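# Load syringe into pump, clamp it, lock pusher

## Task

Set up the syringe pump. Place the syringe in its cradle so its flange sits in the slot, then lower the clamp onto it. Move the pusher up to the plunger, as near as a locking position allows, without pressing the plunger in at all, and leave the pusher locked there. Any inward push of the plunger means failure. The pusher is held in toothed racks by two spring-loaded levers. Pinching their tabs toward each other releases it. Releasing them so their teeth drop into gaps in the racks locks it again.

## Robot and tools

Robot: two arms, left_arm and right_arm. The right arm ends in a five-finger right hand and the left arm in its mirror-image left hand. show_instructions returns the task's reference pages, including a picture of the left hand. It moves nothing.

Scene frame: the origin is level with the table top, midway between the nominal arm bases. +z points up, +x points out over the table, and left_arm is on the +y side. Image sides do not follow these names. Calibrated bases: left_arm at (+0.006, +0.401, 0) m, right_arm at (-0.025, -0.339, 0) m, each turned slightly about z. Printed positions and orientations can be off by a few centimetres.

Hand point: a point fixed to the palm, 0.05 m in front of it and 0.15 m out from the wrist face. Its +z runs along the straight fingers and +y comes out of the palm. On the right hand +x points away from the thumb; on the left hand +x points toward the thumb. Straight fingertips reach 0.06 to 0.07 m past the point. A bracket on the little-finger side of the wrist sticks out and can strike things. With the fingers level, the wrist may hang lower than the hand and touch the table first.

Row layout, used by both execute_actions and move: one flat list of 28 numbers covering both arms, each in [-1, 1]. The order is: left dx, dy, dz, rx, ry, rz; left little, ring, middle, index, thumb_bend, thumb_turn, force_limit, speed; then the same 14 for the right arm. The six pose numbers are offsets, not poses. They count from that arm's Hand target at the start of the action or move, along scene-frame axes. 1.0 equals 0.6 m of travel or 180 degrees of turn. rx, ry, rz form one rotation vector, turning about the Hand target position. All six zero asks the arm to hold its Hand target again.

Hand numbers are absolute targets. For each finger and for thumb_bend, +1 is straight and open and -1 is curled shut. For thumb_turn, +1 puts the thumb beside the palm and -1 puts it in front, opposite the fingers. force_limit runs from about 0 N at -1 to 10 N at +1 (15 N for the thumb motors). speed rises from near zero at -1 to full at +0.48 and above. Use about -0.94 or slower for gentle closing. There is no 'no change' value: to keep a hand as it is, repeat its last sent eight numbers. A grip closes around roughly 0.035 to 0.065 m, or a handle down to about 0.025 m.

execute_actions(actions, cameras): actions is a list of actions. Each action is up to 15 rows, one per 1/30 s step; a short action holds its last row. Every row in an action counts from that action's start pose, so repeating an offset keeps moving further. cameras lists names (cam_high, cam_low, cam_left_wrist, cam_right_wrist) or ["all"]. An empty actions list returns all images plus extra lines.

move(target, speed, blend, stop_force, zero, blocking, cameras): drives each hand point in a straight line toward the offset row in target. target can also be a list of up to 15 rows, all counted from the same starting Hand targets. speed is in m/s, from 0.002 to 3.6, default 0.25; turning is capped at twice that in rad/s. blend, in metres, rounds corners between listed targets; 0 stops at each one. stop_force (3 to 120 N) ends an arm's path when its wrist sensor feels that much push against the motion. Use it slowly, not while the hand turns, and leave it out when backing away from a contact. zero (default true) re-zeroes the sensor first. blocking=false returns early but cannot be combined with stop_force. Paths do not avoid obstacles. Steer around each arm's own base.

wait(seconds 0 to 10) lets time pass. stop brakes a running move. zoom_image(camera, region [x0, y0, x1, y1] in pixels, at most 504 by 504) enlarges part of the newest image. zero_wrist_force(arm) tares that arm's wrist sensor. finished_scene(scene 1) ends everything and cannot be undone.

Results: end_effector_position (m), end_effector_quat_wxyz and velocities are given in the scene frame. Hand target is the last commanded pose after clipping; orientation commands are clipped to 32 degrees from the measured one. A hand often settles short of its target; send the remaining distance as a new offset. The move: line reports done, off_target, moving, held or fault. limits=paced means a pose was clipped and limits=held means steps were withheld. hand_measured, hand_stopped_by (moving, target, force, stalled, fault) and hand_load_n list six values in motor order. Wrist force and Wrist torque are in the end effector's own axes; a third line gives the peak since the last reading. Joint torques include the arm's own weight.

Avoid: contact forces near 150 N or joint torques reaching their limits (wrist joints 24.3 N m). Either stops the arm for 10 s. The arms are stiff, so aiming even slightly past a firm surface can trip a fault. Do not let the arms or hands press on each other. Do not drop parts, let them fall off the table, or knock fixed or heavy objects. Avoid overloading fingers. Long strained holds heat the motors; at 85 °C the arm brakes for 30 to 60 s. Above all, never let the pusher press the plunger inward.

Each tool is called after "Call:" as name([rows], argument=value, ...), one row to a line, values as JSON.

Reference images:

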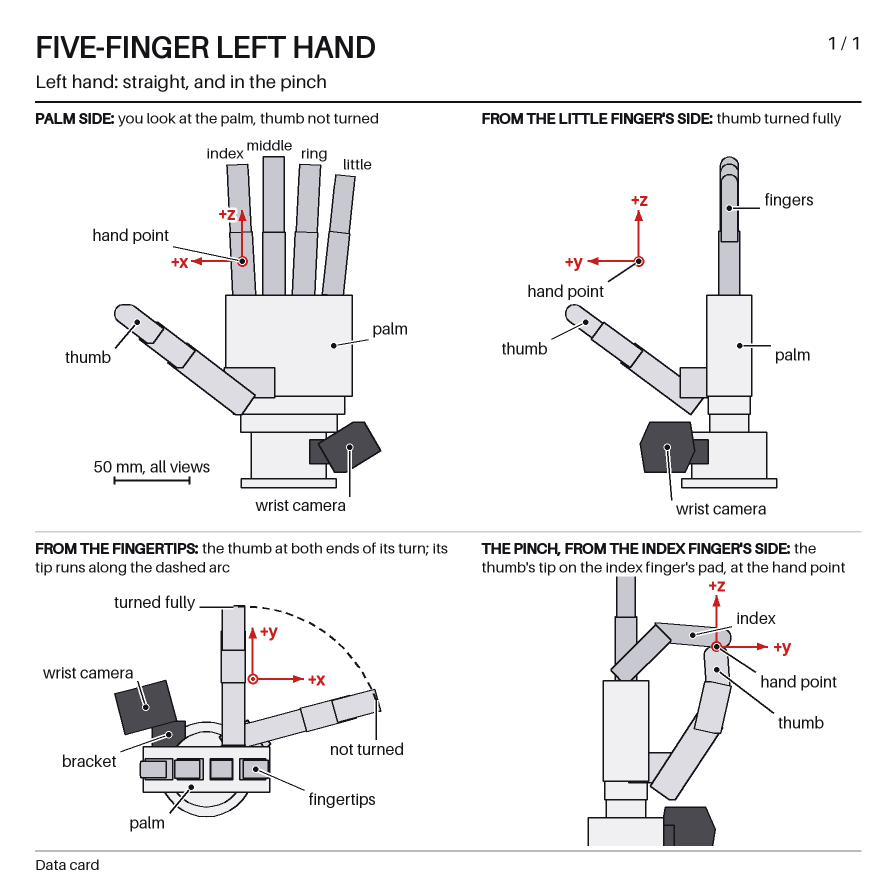

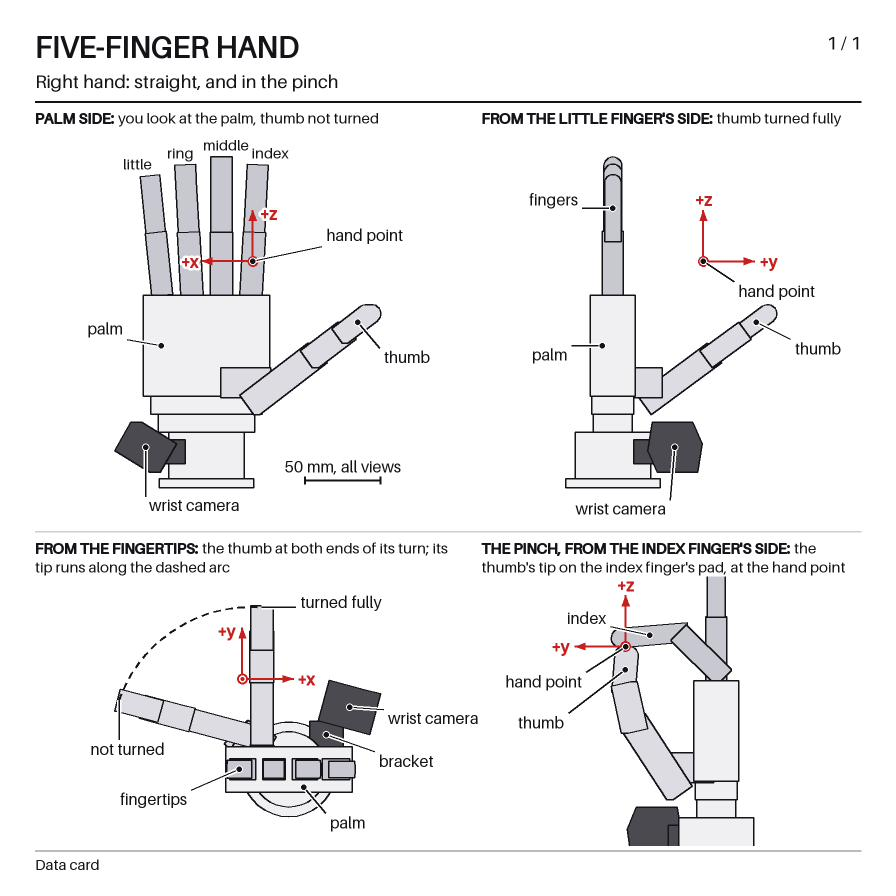

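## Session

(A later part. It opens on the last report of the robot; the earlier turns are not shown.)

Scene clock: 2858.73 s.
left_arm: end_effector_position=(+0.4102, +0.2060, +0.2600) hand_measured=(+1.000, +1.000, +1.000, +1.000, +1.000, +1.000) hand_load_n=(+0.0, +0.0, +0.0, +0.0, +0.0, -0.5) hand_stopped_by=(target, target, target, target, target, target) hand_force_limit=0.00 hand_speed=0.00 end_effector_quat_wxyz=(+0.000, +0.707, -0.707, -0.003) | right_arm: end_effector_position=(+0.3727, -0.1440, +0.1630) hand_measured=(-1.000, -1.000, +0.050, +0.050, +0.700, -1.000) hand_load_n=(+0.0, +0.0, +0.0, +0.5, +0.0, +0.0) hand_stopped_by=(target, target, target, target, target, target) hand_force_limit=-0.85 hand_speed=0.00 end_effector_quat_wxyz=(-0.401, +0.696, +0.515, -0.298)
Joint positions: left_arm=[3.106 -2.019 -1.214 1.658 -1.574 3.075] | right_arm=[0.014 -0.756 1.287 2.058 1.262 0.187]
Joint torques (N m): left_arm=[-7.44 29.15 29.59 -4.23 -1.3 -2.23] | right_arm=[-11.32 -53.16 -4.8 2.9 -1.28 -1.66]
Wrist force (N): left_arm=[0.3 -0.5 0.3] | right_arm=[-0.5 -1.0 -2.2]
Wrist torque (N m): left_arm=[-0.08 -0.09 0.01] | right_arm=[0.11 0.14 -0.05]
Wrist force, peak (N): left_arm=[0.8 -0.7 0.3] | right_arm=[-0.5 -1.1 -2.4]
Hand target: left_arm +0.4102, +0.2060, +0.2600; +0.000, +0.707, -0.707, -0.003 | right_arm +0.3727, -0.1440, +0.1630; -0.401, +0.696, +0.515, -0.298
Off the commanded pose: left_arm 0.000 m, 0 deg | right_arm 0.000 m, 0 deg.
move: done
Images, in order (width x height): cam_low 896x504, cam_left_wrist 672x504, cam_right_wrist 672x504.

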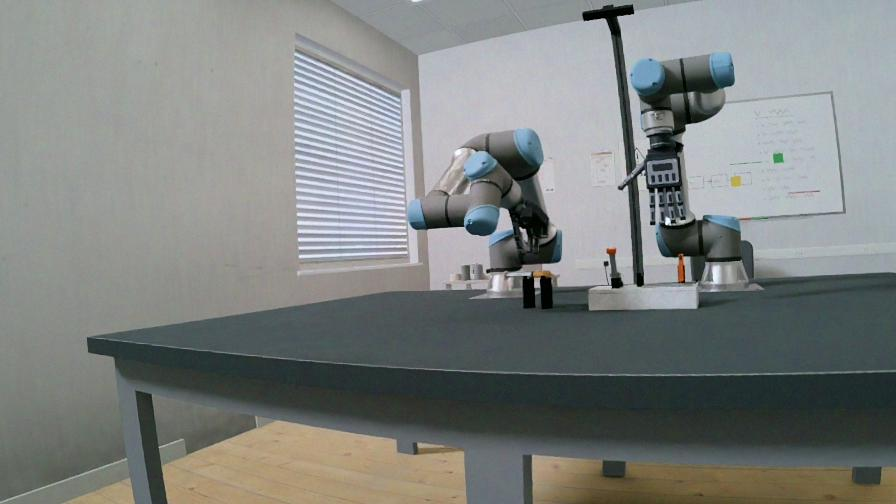

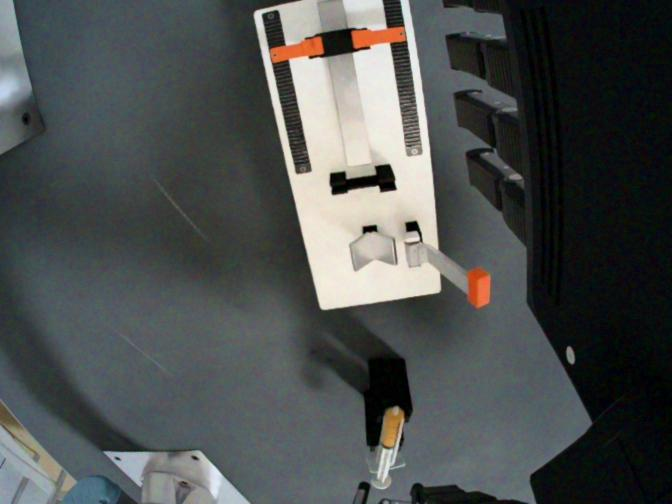

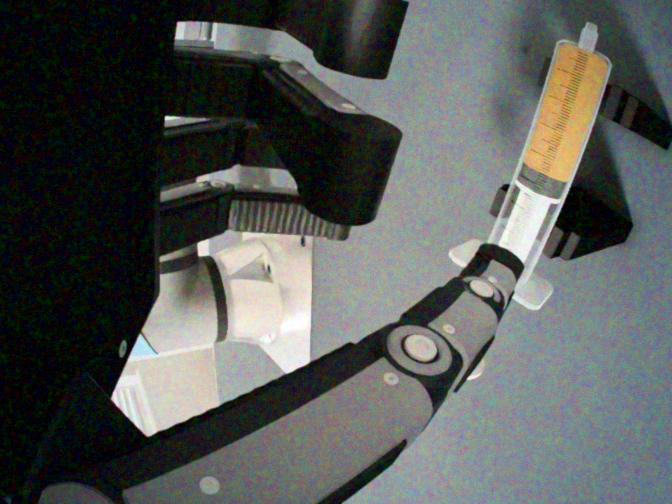

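Call:
move(target=[0,0,0,0,0,0, 1,1,1,1,1,1,0,0, 0.009,0.0155,-0.035,0.0162,0.0531,0,-1,-1,0.05,-0.06,0.7,-1,-0.85,-0.5], speed=0.08, cameras=["cam_low","cam_right_wrist","cam_left_wrist"])

Call:
zoom_image(camera="cam_left_wrist", region=[320, 360, 450, 500])

Call:
zoom_image(camera="cam_low", region=[500, 240, 580, 320])

Call:
zoom_image(camera="cam_right_wrist", region=[200, 50, 600, 400])

Scene clock: 2998.43 s.
left_arm: end_effector_position=(+0.4102, +0.2060, +0.2600) hand_measured=(+1.000, +1.000, +1.000, +1.000, +1.000, +1.000) hand_load_n=(+0.0, +0.0, +0.0, +0.0, +0.0, +0.0) hand_stopped_by=(target, target, target, target, target, target) hand_force_limit=0.00 hand_speed=0.00 end_effector_quat_wxyz=(+0.000, +0.707, -0.707, -0.003) | right_arm: end_effector_position=(+0.3781, -0.1347, +0.1420) hand_measured=(-1.000, -1.000, +0.050, -0.060, +0.700, -1.000) hand_load_n=(+0.5, +0.0, +0.0, +0.0, +0.0, +0.0) hand_stopped_by=(target, target, target, target, target, target) hand_force_limit=-0.85 hand_speed=-0.50 end_effector_quat_wxyz=(-0.460, +0.659, +0.487, -0.342)
Joint positions: left_arm=[3.106 -2.019 -1.214 1.658 -1.574 3.075] | right_arm=[0.013 -0.638 1.247 2.161 1.236 0.129]
Joint torques (N m): left_arm=[-7.71 28.47 29.08 -4.23 -1.43 -2.13] | right_arm=[-2.2 -36.86 -23.94 5.34 -1.91 -1.72]
Wrist force (N): left_arm=[0.4 -0.2 0.2] | right_arm=[-0.5 -0.8 -2.1]
Wrist torque (N m): left_arm=[-0.05 -0.11 0.01] | right_arm=[0.19 0.17 -0.03]
Wrist force, peak (N): left_arm=[0.9 -0.8 0.4] | right_arm=[-0.7 -1.2 -2.5]
Hand target: left_arm +0.4102, +0.2060, +0.2600; +0.000, +0.707, -0.707, -0.003 | right_arm +0.3781, -0.1347, +0.1420; -0.461, +0.659, +0.487, -0.342
Off the commanded pose: left_arm 0.000 m, 0 deg | right_arm 0.000 m, 0 deg.
move: done
Images, in order (width x height): cam_low 896x504, cam_left_wrist 672x504, cam_right_wrist 672x504.

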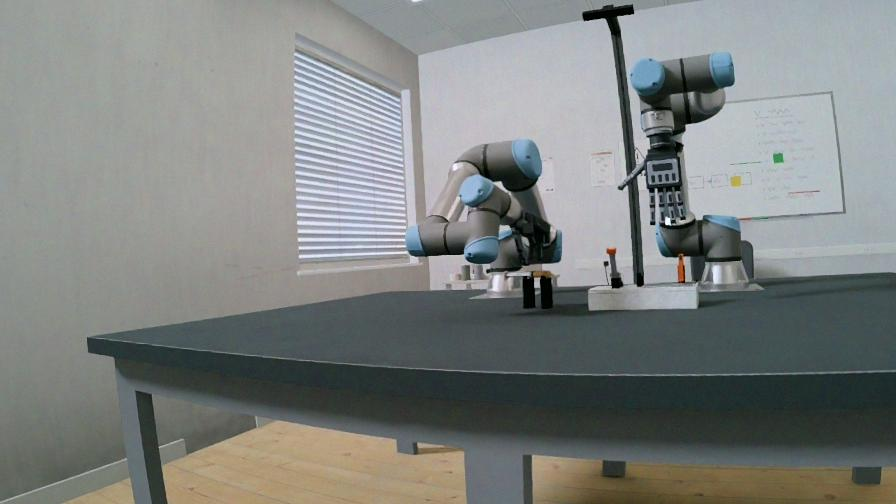

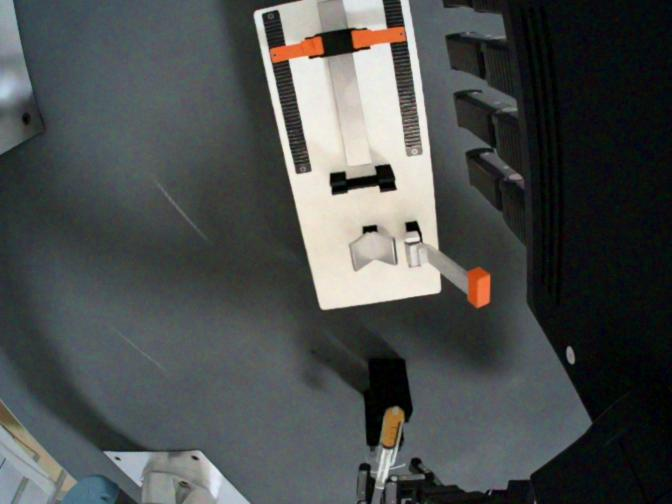

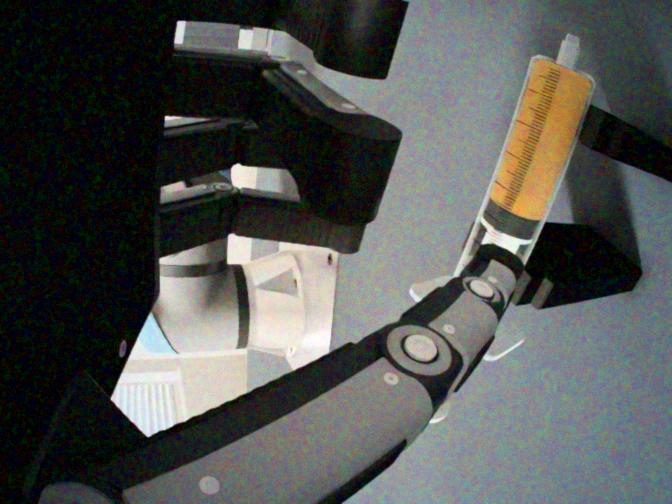

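Scaled by 3.600 from the camera's 672x504 image, which has a finer 960x720 frame.

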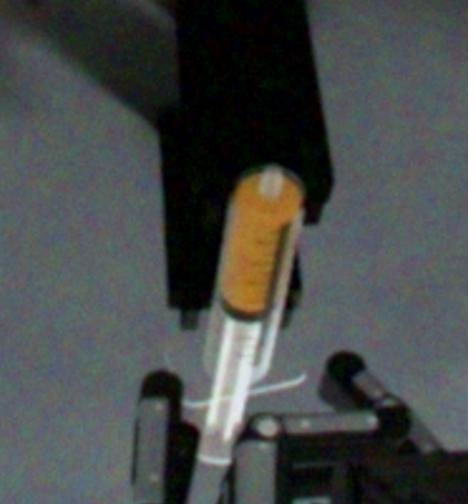

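Scaled by 6.300 from the camera's 896x504 image, which has a finer 1280x720 frame.

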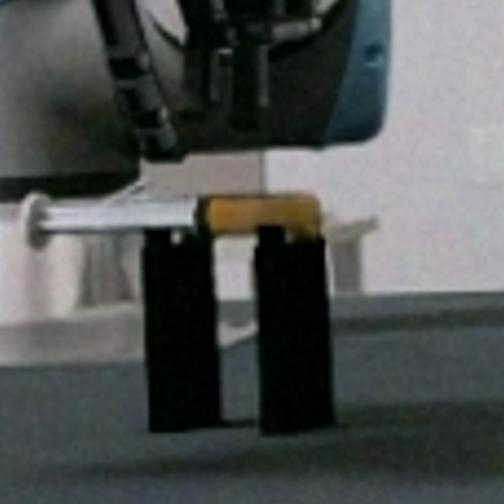

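Scaled by 1.260 from the camera's 672x504 image, which has a finer 960x720 frame.

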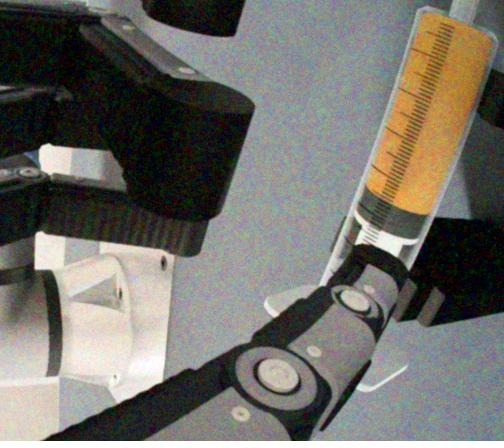

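Call:
move([
  [0,0,0,0,0,0, 1,1,1,1,1,1,0,0, 0.0082,-0.0025,0,0,0,0,-1,-1,0.05,-0.06,0.7,-1,-0.85,-0.5],
  [0,0,0,0,0,0, 1,1,1,1,1,1,0,0, 0.0082,-0.0025,-0.05,0,0,0,-1,-1,0.05,-0.06,0.7,-1,-0.85,-0.5],
], speed=0.04, stop_force=3, cameras=["cam_low","cam_right_wrist","cam_left_wrist"])

Call:
zoom_image(camera="cam_left_wrist", region=[320, 360, 450, 500])

Call:
zoom_image(camera="cam_low", region=[500, 240, 580, 320])

Call:
zoom_image(camera="cam_right_wrist", region=[200, 50, 600, 400])

Scene clock: 3025.20 s.
left_arm: end_effector_position=(+0.4102, +0.2060, +0.2600) hand_measured=(+1.000, +1.000, +1.000, +1.000, +1.000, +1.000) hand_load_n=(+0.0, +0.0, +0.0, +0.0, +0.0, +0.0) hand_stopped_by=(target, target, target, target, target, target) hand_force_limit=0.00 hand_speed=0.00 end_effector_quat_wxyz=(+0.000, +0.707, -0.707, -0.003) | right_arm: end_effector_position=(+0.3830, -0.1362, +0.1120) hand_measured=(-1.000, -1.000, +0.050, -0.060, +0.700, -1.000) hand_load_n=(+0.0, +0.0, +0.0, +0.0, +0.0, +0.0) hand_stopped_by=(target, target, target, target, target, target) hand_force_limit=-0.85 hand_speed=-0.50 end_effector_quat_wxyz=(-0.461, +0.659, +0.487, -0.342)
Joint positions: left_arm=[3.106 -2.019 -1.214 1.658 -1.574 3.075] | right_arm=[0.01 -0.585 1.231 2.125 1.239 0.128]
Joint torques (N m): left_arm=[-7.86 28.05 29.66 -4.2 -1.32 -2.08] | right_arm=[-9.9 -35.08 -22.09 -0.47 1.04 -1.19]
Wrist force (N): left_arm=[0.1 -0.7 0.0] | right_arm=[-0.4 -0.8 -2.4]
Wrist torque (N m): left_arm=[-0.11 -0.08 0.01] | right_arm=[0.20 0.14 -0.03]
Wrist force, peak (N): left_arm=[0.5 -1.0 0.3] | right_arm=[-0.9 -1.4 -2.5]
Hand target: left_arm +0.4102, +0.2060, +0.2600; +0.000, +0.707, -0.707, -0.003 | right_arm +0.3830, -0.1362, +0.1120; -0.461, +0.659, +0.487, -0.342
Off the commanded pose: left_arm 0.000 m, 0 deg | right_arm 0.000 m, 0 deg.
move: done
Images, in order (width x height): cam_low 896x504, cam_left_wrist 672x504, cam_right_wrist 672x504.

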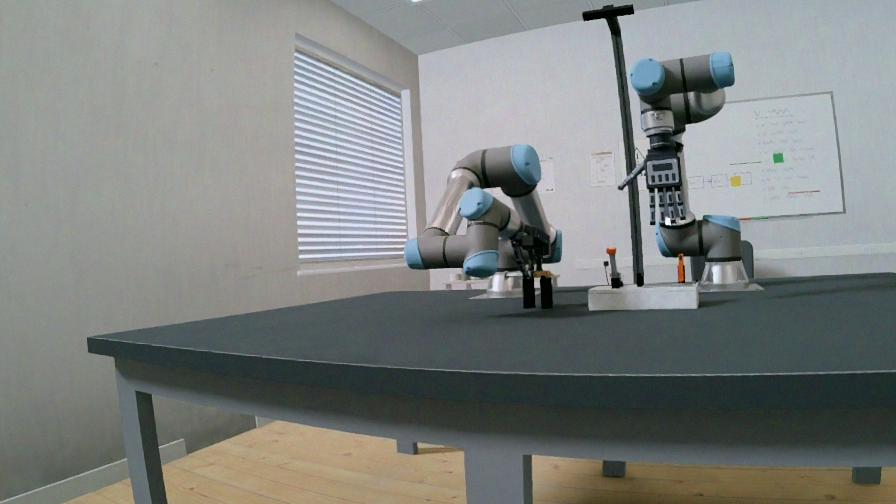

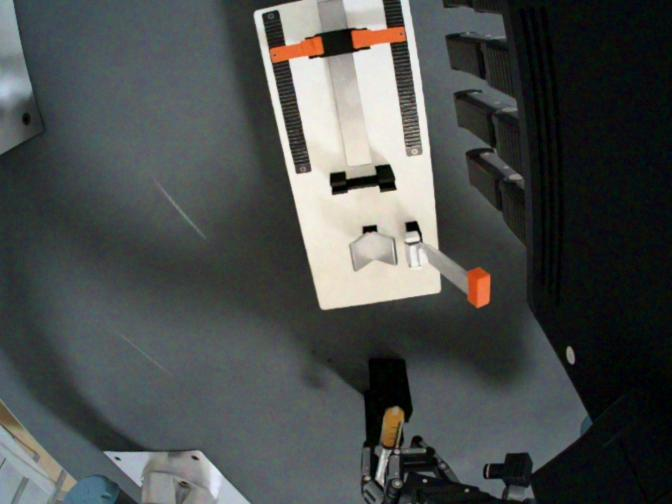

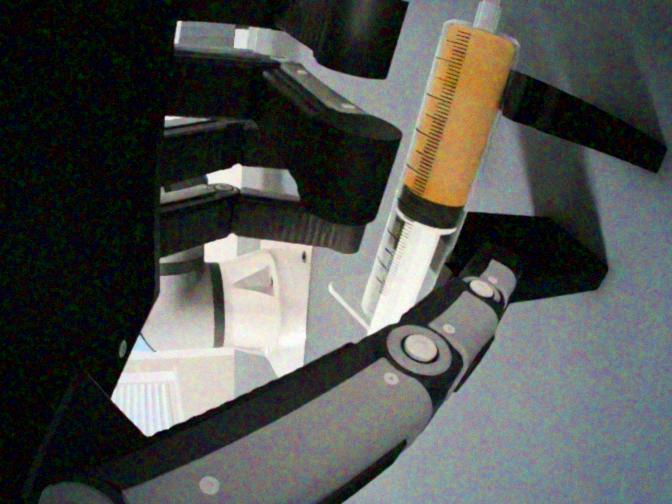

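Scaled by 3.600 from the camera's 672x504 image, which has a finer 960x720 frame.

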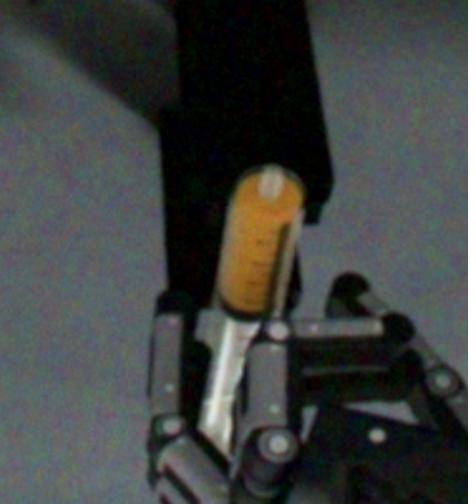

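Scaled by 6.300 from the camera's 896x504 image, which has a finer 1280x720 frame.

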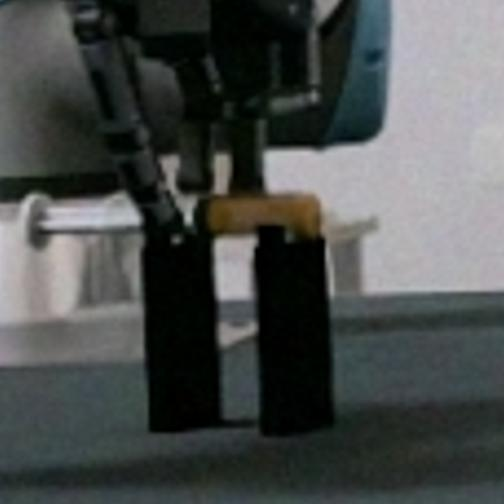

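Scaled by 1.260 from the camera's 672x504 image, which has a finer 960x720 frame.

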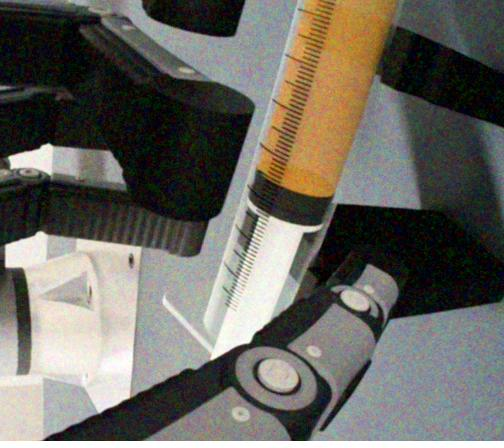

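Call:
move(target=[0,0,0,0,0,0, 1,1,1,1,1,1,0,0, 0.0,0,-0.021,0,0,0,-1,-1,0.05,-0.06,0.7,-1,-0.85,-0.5], speed=0.02, stop_force=3, cameras=["cam_low","cam_right_wrist","cam_left_wrist"])

Call:
zoom_image(camera="cam_left_wrist", region=[320, 360, 450, 500])

Call:
zoom_image(camera="cam_low", region=[500, 240, 580, 320])

Call:
zoom_image(camera="cam_right_wrist", region=[200, 50, 600, 400])

Scene clock: 3047.27 s.
left_arm: end_effector_position=(+0.4102, +0.2060, +0.2600) hand_measured=(+1.000, +1.000, +1.000, +1.000, +1.000, +1.000) hand_load_n=(+0.0, +0.0, +0.0, +0.0, +0.0, +0.0) hand_stopped_by=(target, target, target, target, target, target) hand_force_limit=0.00 hand_speed=0.00 end_effector_quat_wxyz=(+0.000, +0.707, -0.707, -0.003) | right_arm: end_effector_position=(+0.3830, -0.1362, +0.0997) hand_measured=(-1.000, -1.000, +0.050, -0.060, +0.700, -1.000) hand_load_n=(+0.0, +0.0, +0.0, +0.0, +0.0, +0.0) hand_stopped_by=(target, target, target, target, target, target) hand_force_limit=-0.85 hand_speed=-0.50 end_effector_quat_wxyz=(-0.461, +0.659, +0.487, -0.342)
Joint positions: left_arm=[3.106 -2.019 -1.214 1.658 -1.574 3.075] | right_arm=[0.01 -0.567 1.231 2.107 1.239 0.128]
Joint torques (N m): left_arm=[-7.92 28.59 29.39 -4.2 -1.29 -2.03] | right_arm=[-3.75 -54.89 -18.69 2.72 -0.74 1.34]
Wrist force (N): left_arm=[0.1 -0.3 0.1] | right_arm=[-0.5 -5.5 -3.4]
Wrist torque (N m): left_arm=[-0.06 -0.07 0.00] | right_arm=[0.12 0.16 -0.06]
Wrist force, peak (N): left_arm=[0.6 -0.9 0.1] | right_arm=[-0.6 -6.4 -3.9]
Hand target: left_arm +0.4102, +0.2060, +0.2600; +0.000, +0.707, -0.707, -0.003 | right_arm +0.3830, -0.1362, +0.0998; -0.461, +0.659, +0.487, -0.342
Off the commanded pose: left_arm 0.000 m, 0 deg | right_arm 0.000 m, 0 deg.
move: contact (right_arm)
Images, in order (width x height): cam_low 896x504, cam_left_wrist 672x504, cam_right_wrist 672x504.

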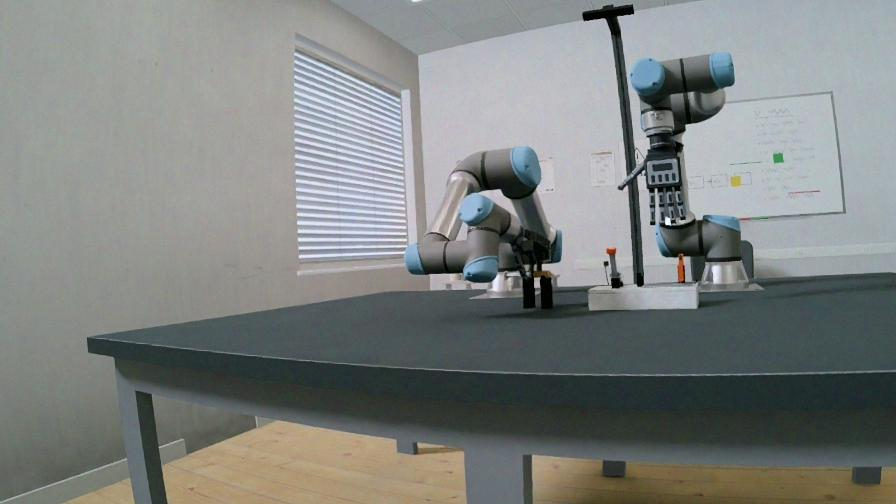

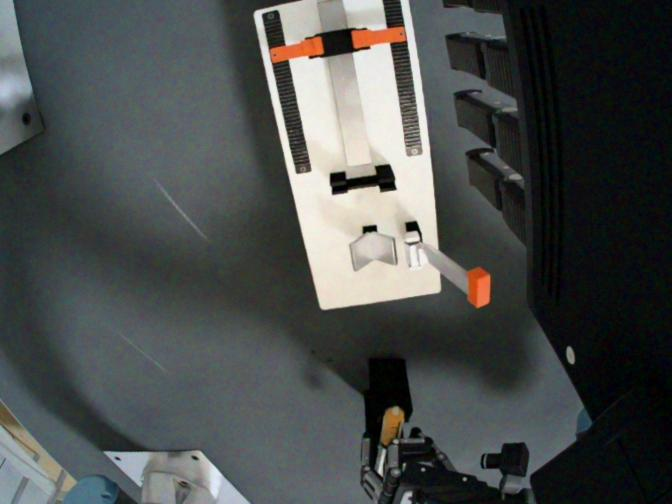

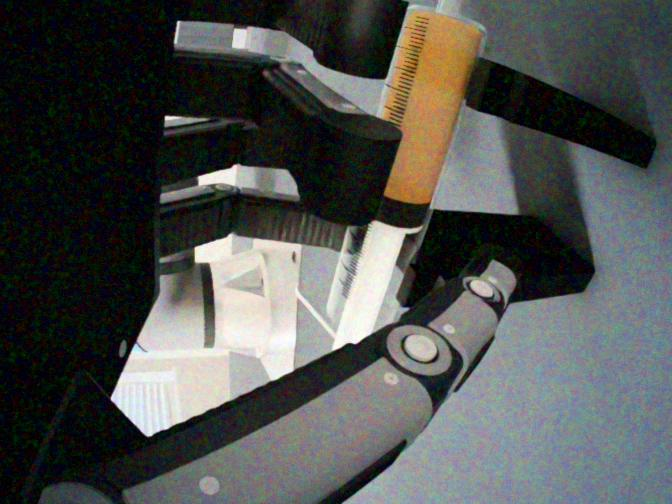

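Scaled by 3.600 from the camera's 672x504 image, which has a finer 960x720 frame.

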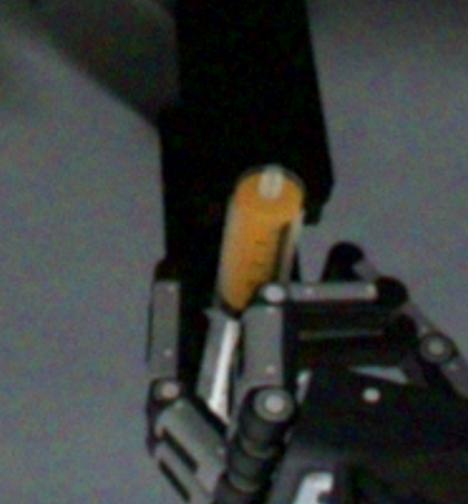

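Scaled by 6.300 from the camera's 896x504 image, which has a finer 1280x720 frame.

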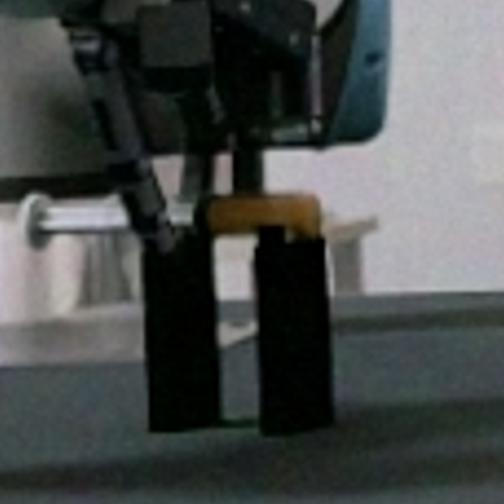

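Scaled by 1.260 from the camera's 672x504 image, which has a finer 960x720 frame.

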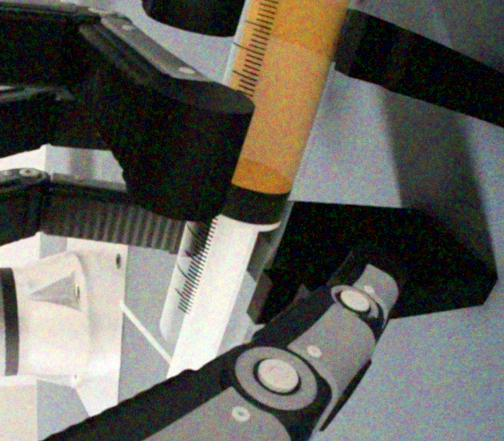

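Call:
move([
  [0,0,0,0,0,0, 1,1,1,1,1,1,0,0, 0.0,0,0.0035,0,0,0,-1,-1,0.05,-0.06,0.7,-1,-0.85,-0.5],
  [0,0,0,0,0,0, 1,1,1,1,1,1,0,0, 0.0,0,0.0035,0,0,0,-1,-1,-0.3,-0.3,0.7,-1,-0.9,-0.96],
], speed=0.02, cameras=["cam_low","cam_right_wrist","cam_left_wrist"])

Call:
zoom_image(camera="cam_left_wrist", region=[320, 360, 450, 500])

Call:
zoom_image(camera="cam_low", region=[500, 240, 580, 320])

Scene clock: 3067.10 s.
left_arm: end_effector_position=(+0.4102, +0.2060, +0.2600) hand_measured=(+1.000, +1.000, +1.000, +1.000, +1.000, +1.000) hand_load_n=(+0.0, +0.0, +0.0, +0.0, +0.0, +0.0) hand_stopped_by=(target, target, target, target, target, target) hand_force_limit=0.00 hand_speed=0.00 end_effector_quat_wxyz=(+0.000, +0.707, -0.707, -0.003) | right_arm: end_effector_position=(+0.3830, -0.1362, +0.1019) hand_measured=(-1.000, -1.000, -0.056, -0.078, +0.700, -1.000) hand_load_n=(+0.0, +0.0, +2.0, +0.5, +0.0, +0.0) hand_stopped_by=(target, target, force, force, target, target) hand_force_limit=-0.90 hand_speed=-0.96 end_effector_quat_wxyz=(-0.461, +0.659, +0.487, -0.342)
Joint positions: left_arm=[3.106 -2.019 -1.214 1.658 -1.574 3.075] | right_arm=[0.01 -0.57 1.231 2.11 1.239 0.128]
Joint torques (N m): left_arm=[-8.06 28.85 28.77 -4.25 -1.18 -1.76] | right_arm=[-3.84 -56.34 -4.09 4.8 -0.75 1.07]
Wrist force (N): left_arm=[0.5 -0.6 0.1] | right_arm=[-0.3 -2.0 -0.7]
Wrist torque (N m): left_arm=[-0.09 -0.14 0.03] | right_arm=[0.13 0.14 -0.06]
Wrist force, peak (N): left_arm=[0.5 -0.9 0.1] | right_arm=[-0.9 -5.6 -3.7]
Hand target: left_arm +0.4102, +0.2060, +0.2600; +0.000, +0.707, -0.707, -0.003 | right_arm +0.3830, -0.1362, +0.1019; -0.461, +0.659, +0.487, -0.342
Off the commanded pose: left_arm 0.000 m, 0 deg | right_arm 0.000 m, 0 deg.
move: done
Images, in order (width x height): cam_low 896x504, cam_left_wrist 672x504, cam_right_wrist 672x504.

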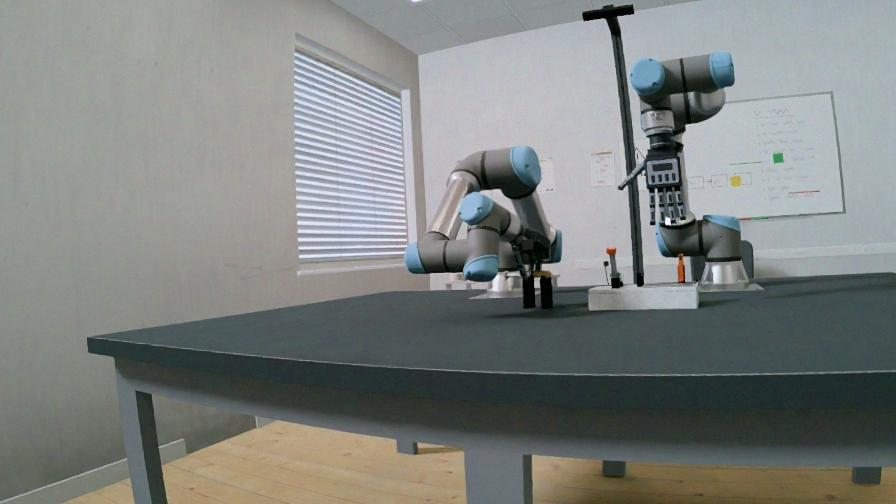

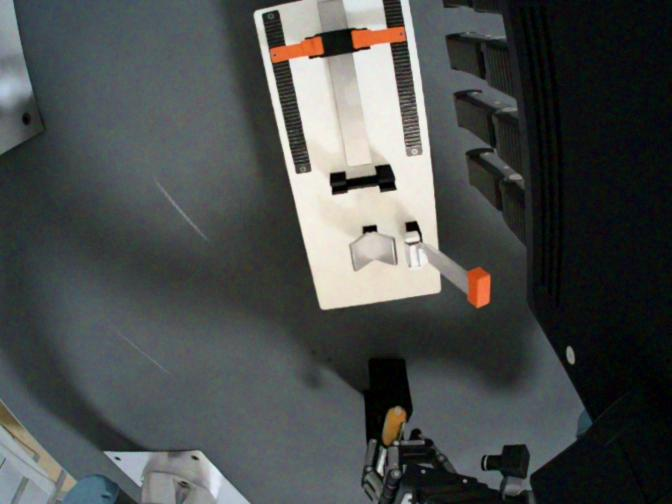

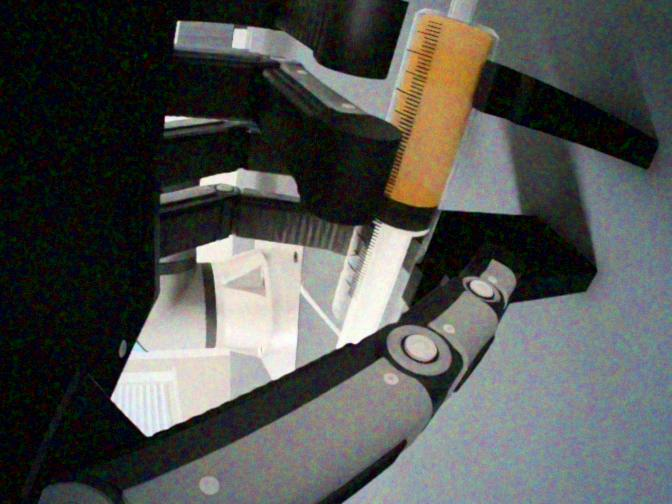

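Scaled by 3.600 from the camera's 672x504 image, which has a finer 960x720 frame.

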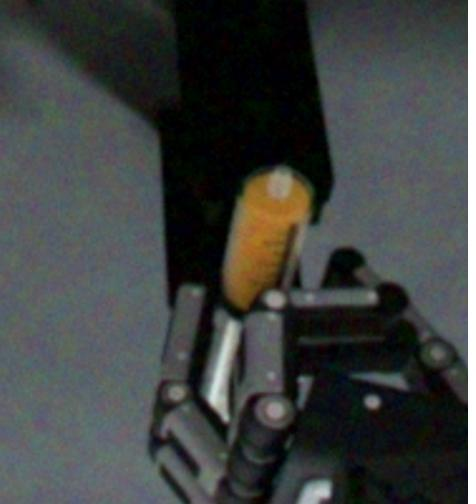

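Scaled by 6.300 from the camera's 896x504 image, which has a finer 1280x720 frame.

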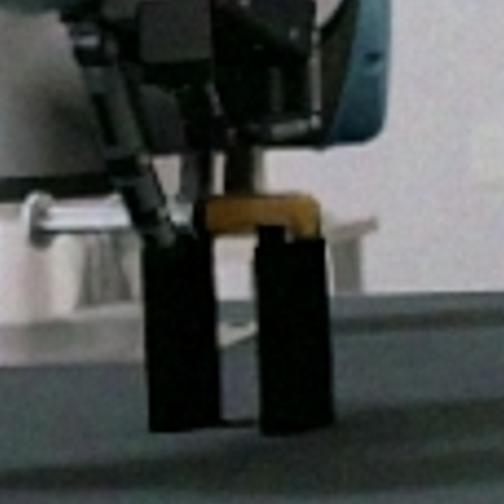

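Call:
move(target=[0,0,0,0,0,0, 1,1,1,1,1,1,0,0, 0.0,0,0.0,0,0,0,-1,-1,-0.3,-0.3,0.0,-1,-0.8,-0.94], speed=0.02, cameras=["cam_low","cam_right_wrist","cam_left_wrist"])

Call:
zoom_image(camera="cam_left_wrist", region=[320, 360, 450, 500])

Call:
zoom_image(camera="cam_low", region=[500, 240, 580, 320])

Call:
zoom_image(camera="cam_right_wrist", region=[200, 50, 600, 400])

Scene clock: 3078.47 s.
left_arm: end_effector_position=(+0.4102, +0.2060, +0.2600) hand_measured=(+1.000, +1.000, +1.000, +1.000, +1.000, +1.000) hand_load_n=(+0.0, +0.0, +0.0, +0.5, +0.0, +0.0) hand_stopped_by=(target, target, target, target, target, target) hand_force_limit=0.00 hand_speed=0.00 end_effector_quat_wxyz=(+0.000, +0.707, -0.707, -0.003) | right_arm: end_effector_position=(+0.3830, -0.1362, +0.1019) hand_measured=(-1.000, -1.000, -0.056, -0.078, +0.392, -1.000) hand_load_n=(+0.0, +0.0, +2.0, +0.5, +1.5, +0.0) hand_stopped_by=(target, target, force, force, force, target) hand_force_limit=-0.80 hand_speed=-0.94 end_effector_quat_wxyz=(-0.461, +0.659, +0.487, -0.342)
Joint positions: left_arm=[3.106 -2.019 -1.214 1.658 -1.574 3.075] | right_arm=[0.01 -0.57 1.231 2.11 1.239 0.128]
Joint torques (N m): left_arm=[-7.59 29.13 30.17 -4.24 -1.11 -1.85] | right_arm=[-4.44 -55.45 -8.33 2.07 -0.18 0.42]
Wrist force (N): left_arm=[0.6 -0.8 0.2] | right_arm=[-0.3 -1.2 -1.2]
Wrist torque (N m): left_arm=[-0.13 -0.14 0.04] | right_arm=[0.17 0.11 -0.03]
Wrist force, peak (N): left_arm=[0.3 -1.0 0.2] | right_arm=[-0.5 -2.4 -0.5]
Hand target: left_arm +0.4102, +0.2060, +0.2600; +0.000, +0.707, -0.707, -0.003 | right_arm +0.3830, -0.1362, +0.1019; -0.461, +0.659, +0.487, -0.342
Off the commanded pose: left_arm 0.000 m, 0 deg | right_arm 0.000 m, 0 deg.
move: done
Images, in order (width x height): cam_low 896x504, cam_left_wrist 672x504, cam_right_wrist 672x504.

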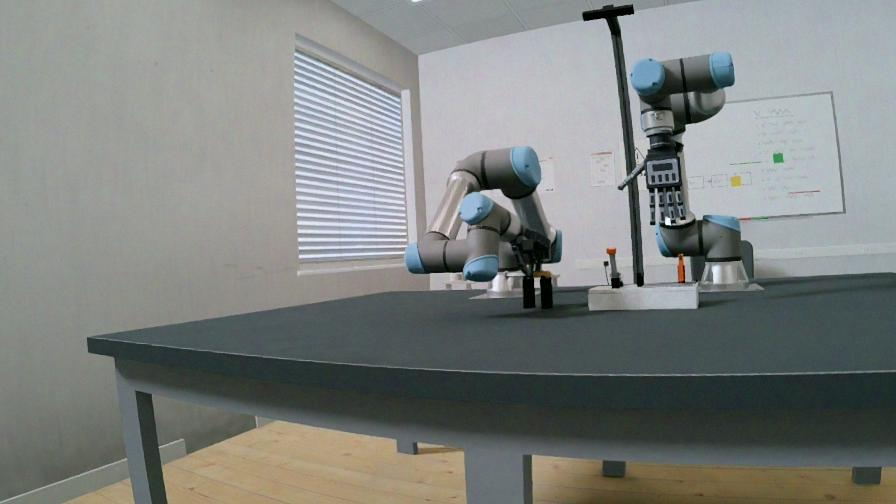

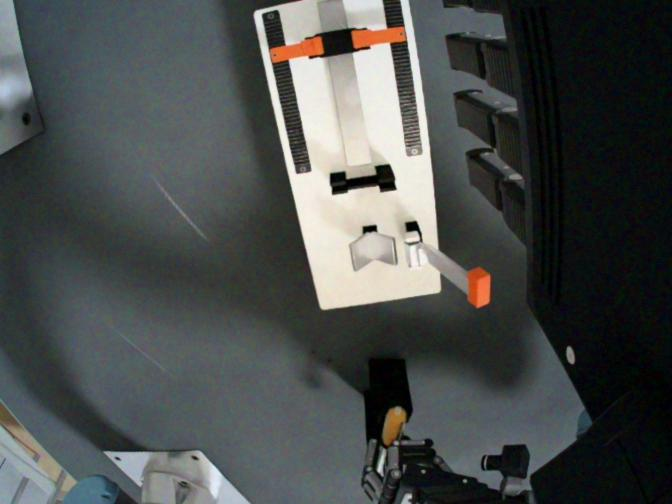

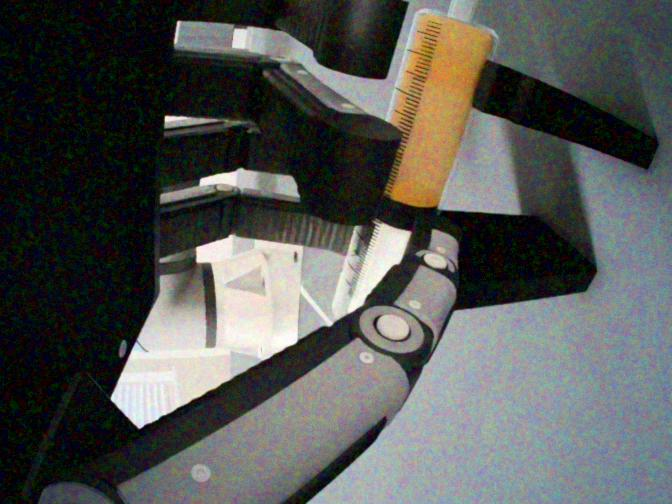

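Scaled by 3.600 from the camera's 672x504 image, which has a finer 960x720 frame.

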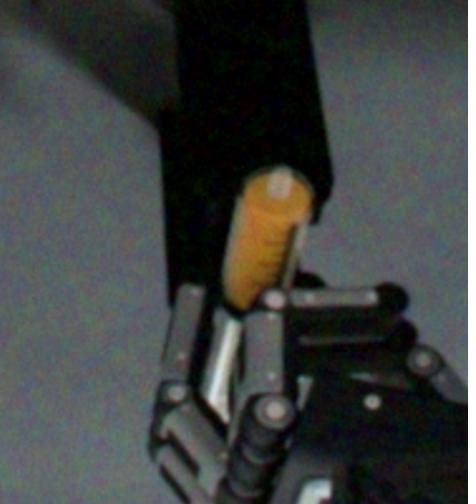

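Scaled by 6.300 from the camera's 896x504 image, which has a finer 1280x720 frame.

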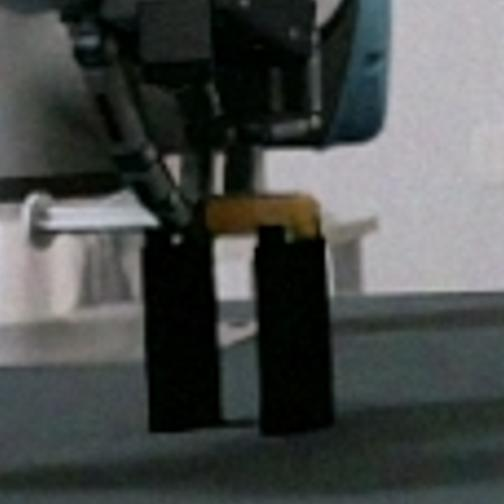

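Scaled by 1.260 from the camera's 672x504 image, which has a finer 960x720 frame.

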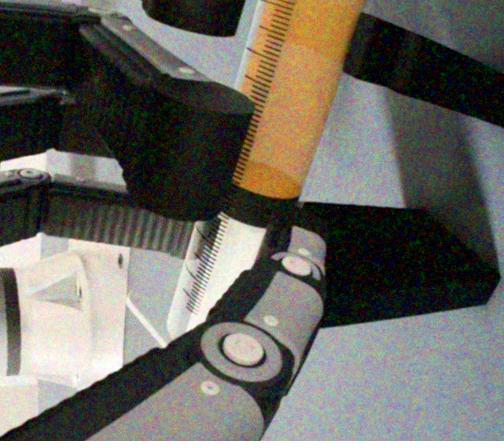

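Call:
move([
  [0,0,0,0,0,0, 1,1,1,1,1,1,0,0, 0.0,0,0.0,0,0,0,-1,-1,-0.3,-0.3,-0.1,-1,-0.5,-0.94],
  [0,0,0,0,0,0, 1,1,1,1,1,1,0,0, 0.0,0,0.02,0,0,0,-1,-1,-0.3,-0.3,-0.1,-1,-0.5,-0.94],
], speed=0.02, cameras=["cam_low"])

Call:
zoom_image(camera="cam_low", region=[500, 220, 580, 300])

Scene clock: 3087.07 s.
left_arm: end_effector_position=(+0.4102, +0.2060, +0.2600) hand_measured=(+1.000, +1.000, +1.000, +1.000, +1.000, +1.000) hand_load_n=(+0.0, +0.0, +0.0, +0.0, +0.0, +0.0) hand_stopped_by=(target, target, target, target, target, target) hand_force_limit=0.00 hand_speed=0.00 end_effector_quat_wxyz=(+0.000, +0.707, -0.707, -0.003) | right_arm: end_effector_position=(+0.3830, -0.1362, +0.1138) hand_measured=(-1.000, -1.000, -0.056, -0.078, +0.386, -1.000) hand_load_n=(+0.0, +0.0, +2.5, +1.5, +3.5, +0.5) hand_stopped_by=(target, target, force, force, force, target) hand_force_limit=-0.50 hand_speed=-0.94 end_effector_quat_wxyz=(-0.461, +0.659, +0.487, -0.342)
Joint positions: left_arm=[3.106 -2.019 -1.214 1.658 -1.574 3.075] | right_arm=[0.01 -0.588 1.231 2.128 1.239 0.128]
Joint torques (N m): left_arm=[-7.99 29.37 29.11 -4.28 -1.13 -1.69] | right_arm=[-3.4 -56.06 -3.57 4.92 -0.27 0.36]
Wrist force (N): left_arm=[0.2 -0.3 0.2] | right_arm=[-0.8 -0.6 -2.0]
Wrist torque (N m): left_arm=[-0.06 -0.09 0.01] | right_arm=[0.17 0.19 -0.05]
Wrist force, peak (N): left_arm=[0.7 -0.8 0.3] | right_arm=[-0.7 -0.8 -2.4]
Hand target: left_arm +0.4102, +0.2060, +0.2600; +0.000, +0.707, -0.707, -0.003 | right_arm +0.3830, -0.1362, +0.1139; -0.461, +0.659, +0.487, -0.342
Off the commanded pose: left_arm 0.000 m, 0 deg | right_arm 0.000 m, 0 deg.
move: done
Images, in order (width x height): cam_low 896x504.

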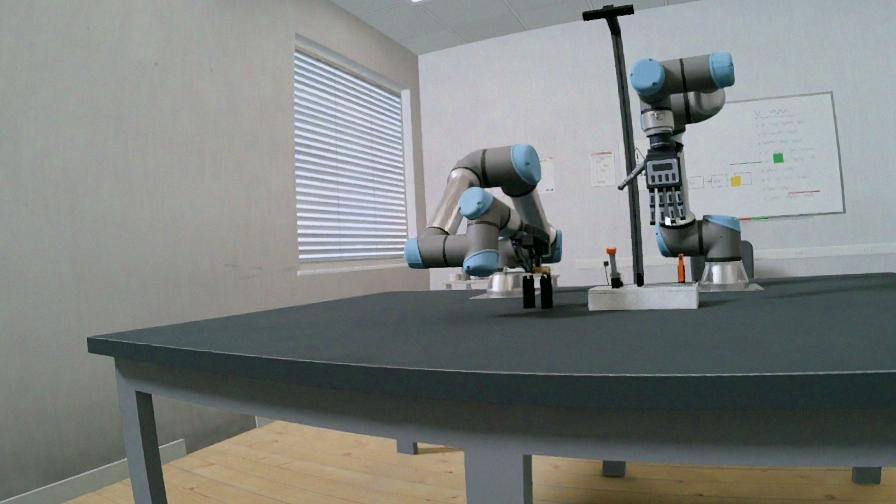

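Scaled by 6.300 from the camera's 896x504 image, which has a finer 1280x720 frame.

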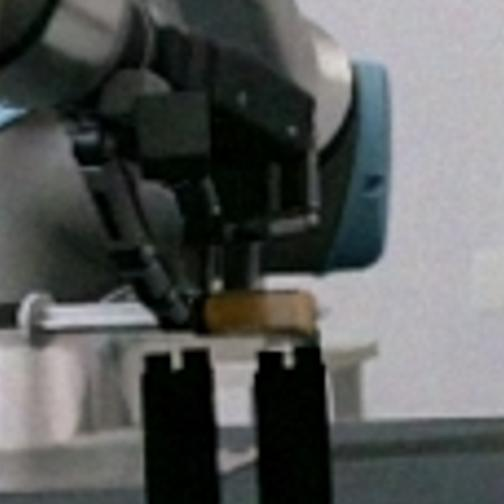

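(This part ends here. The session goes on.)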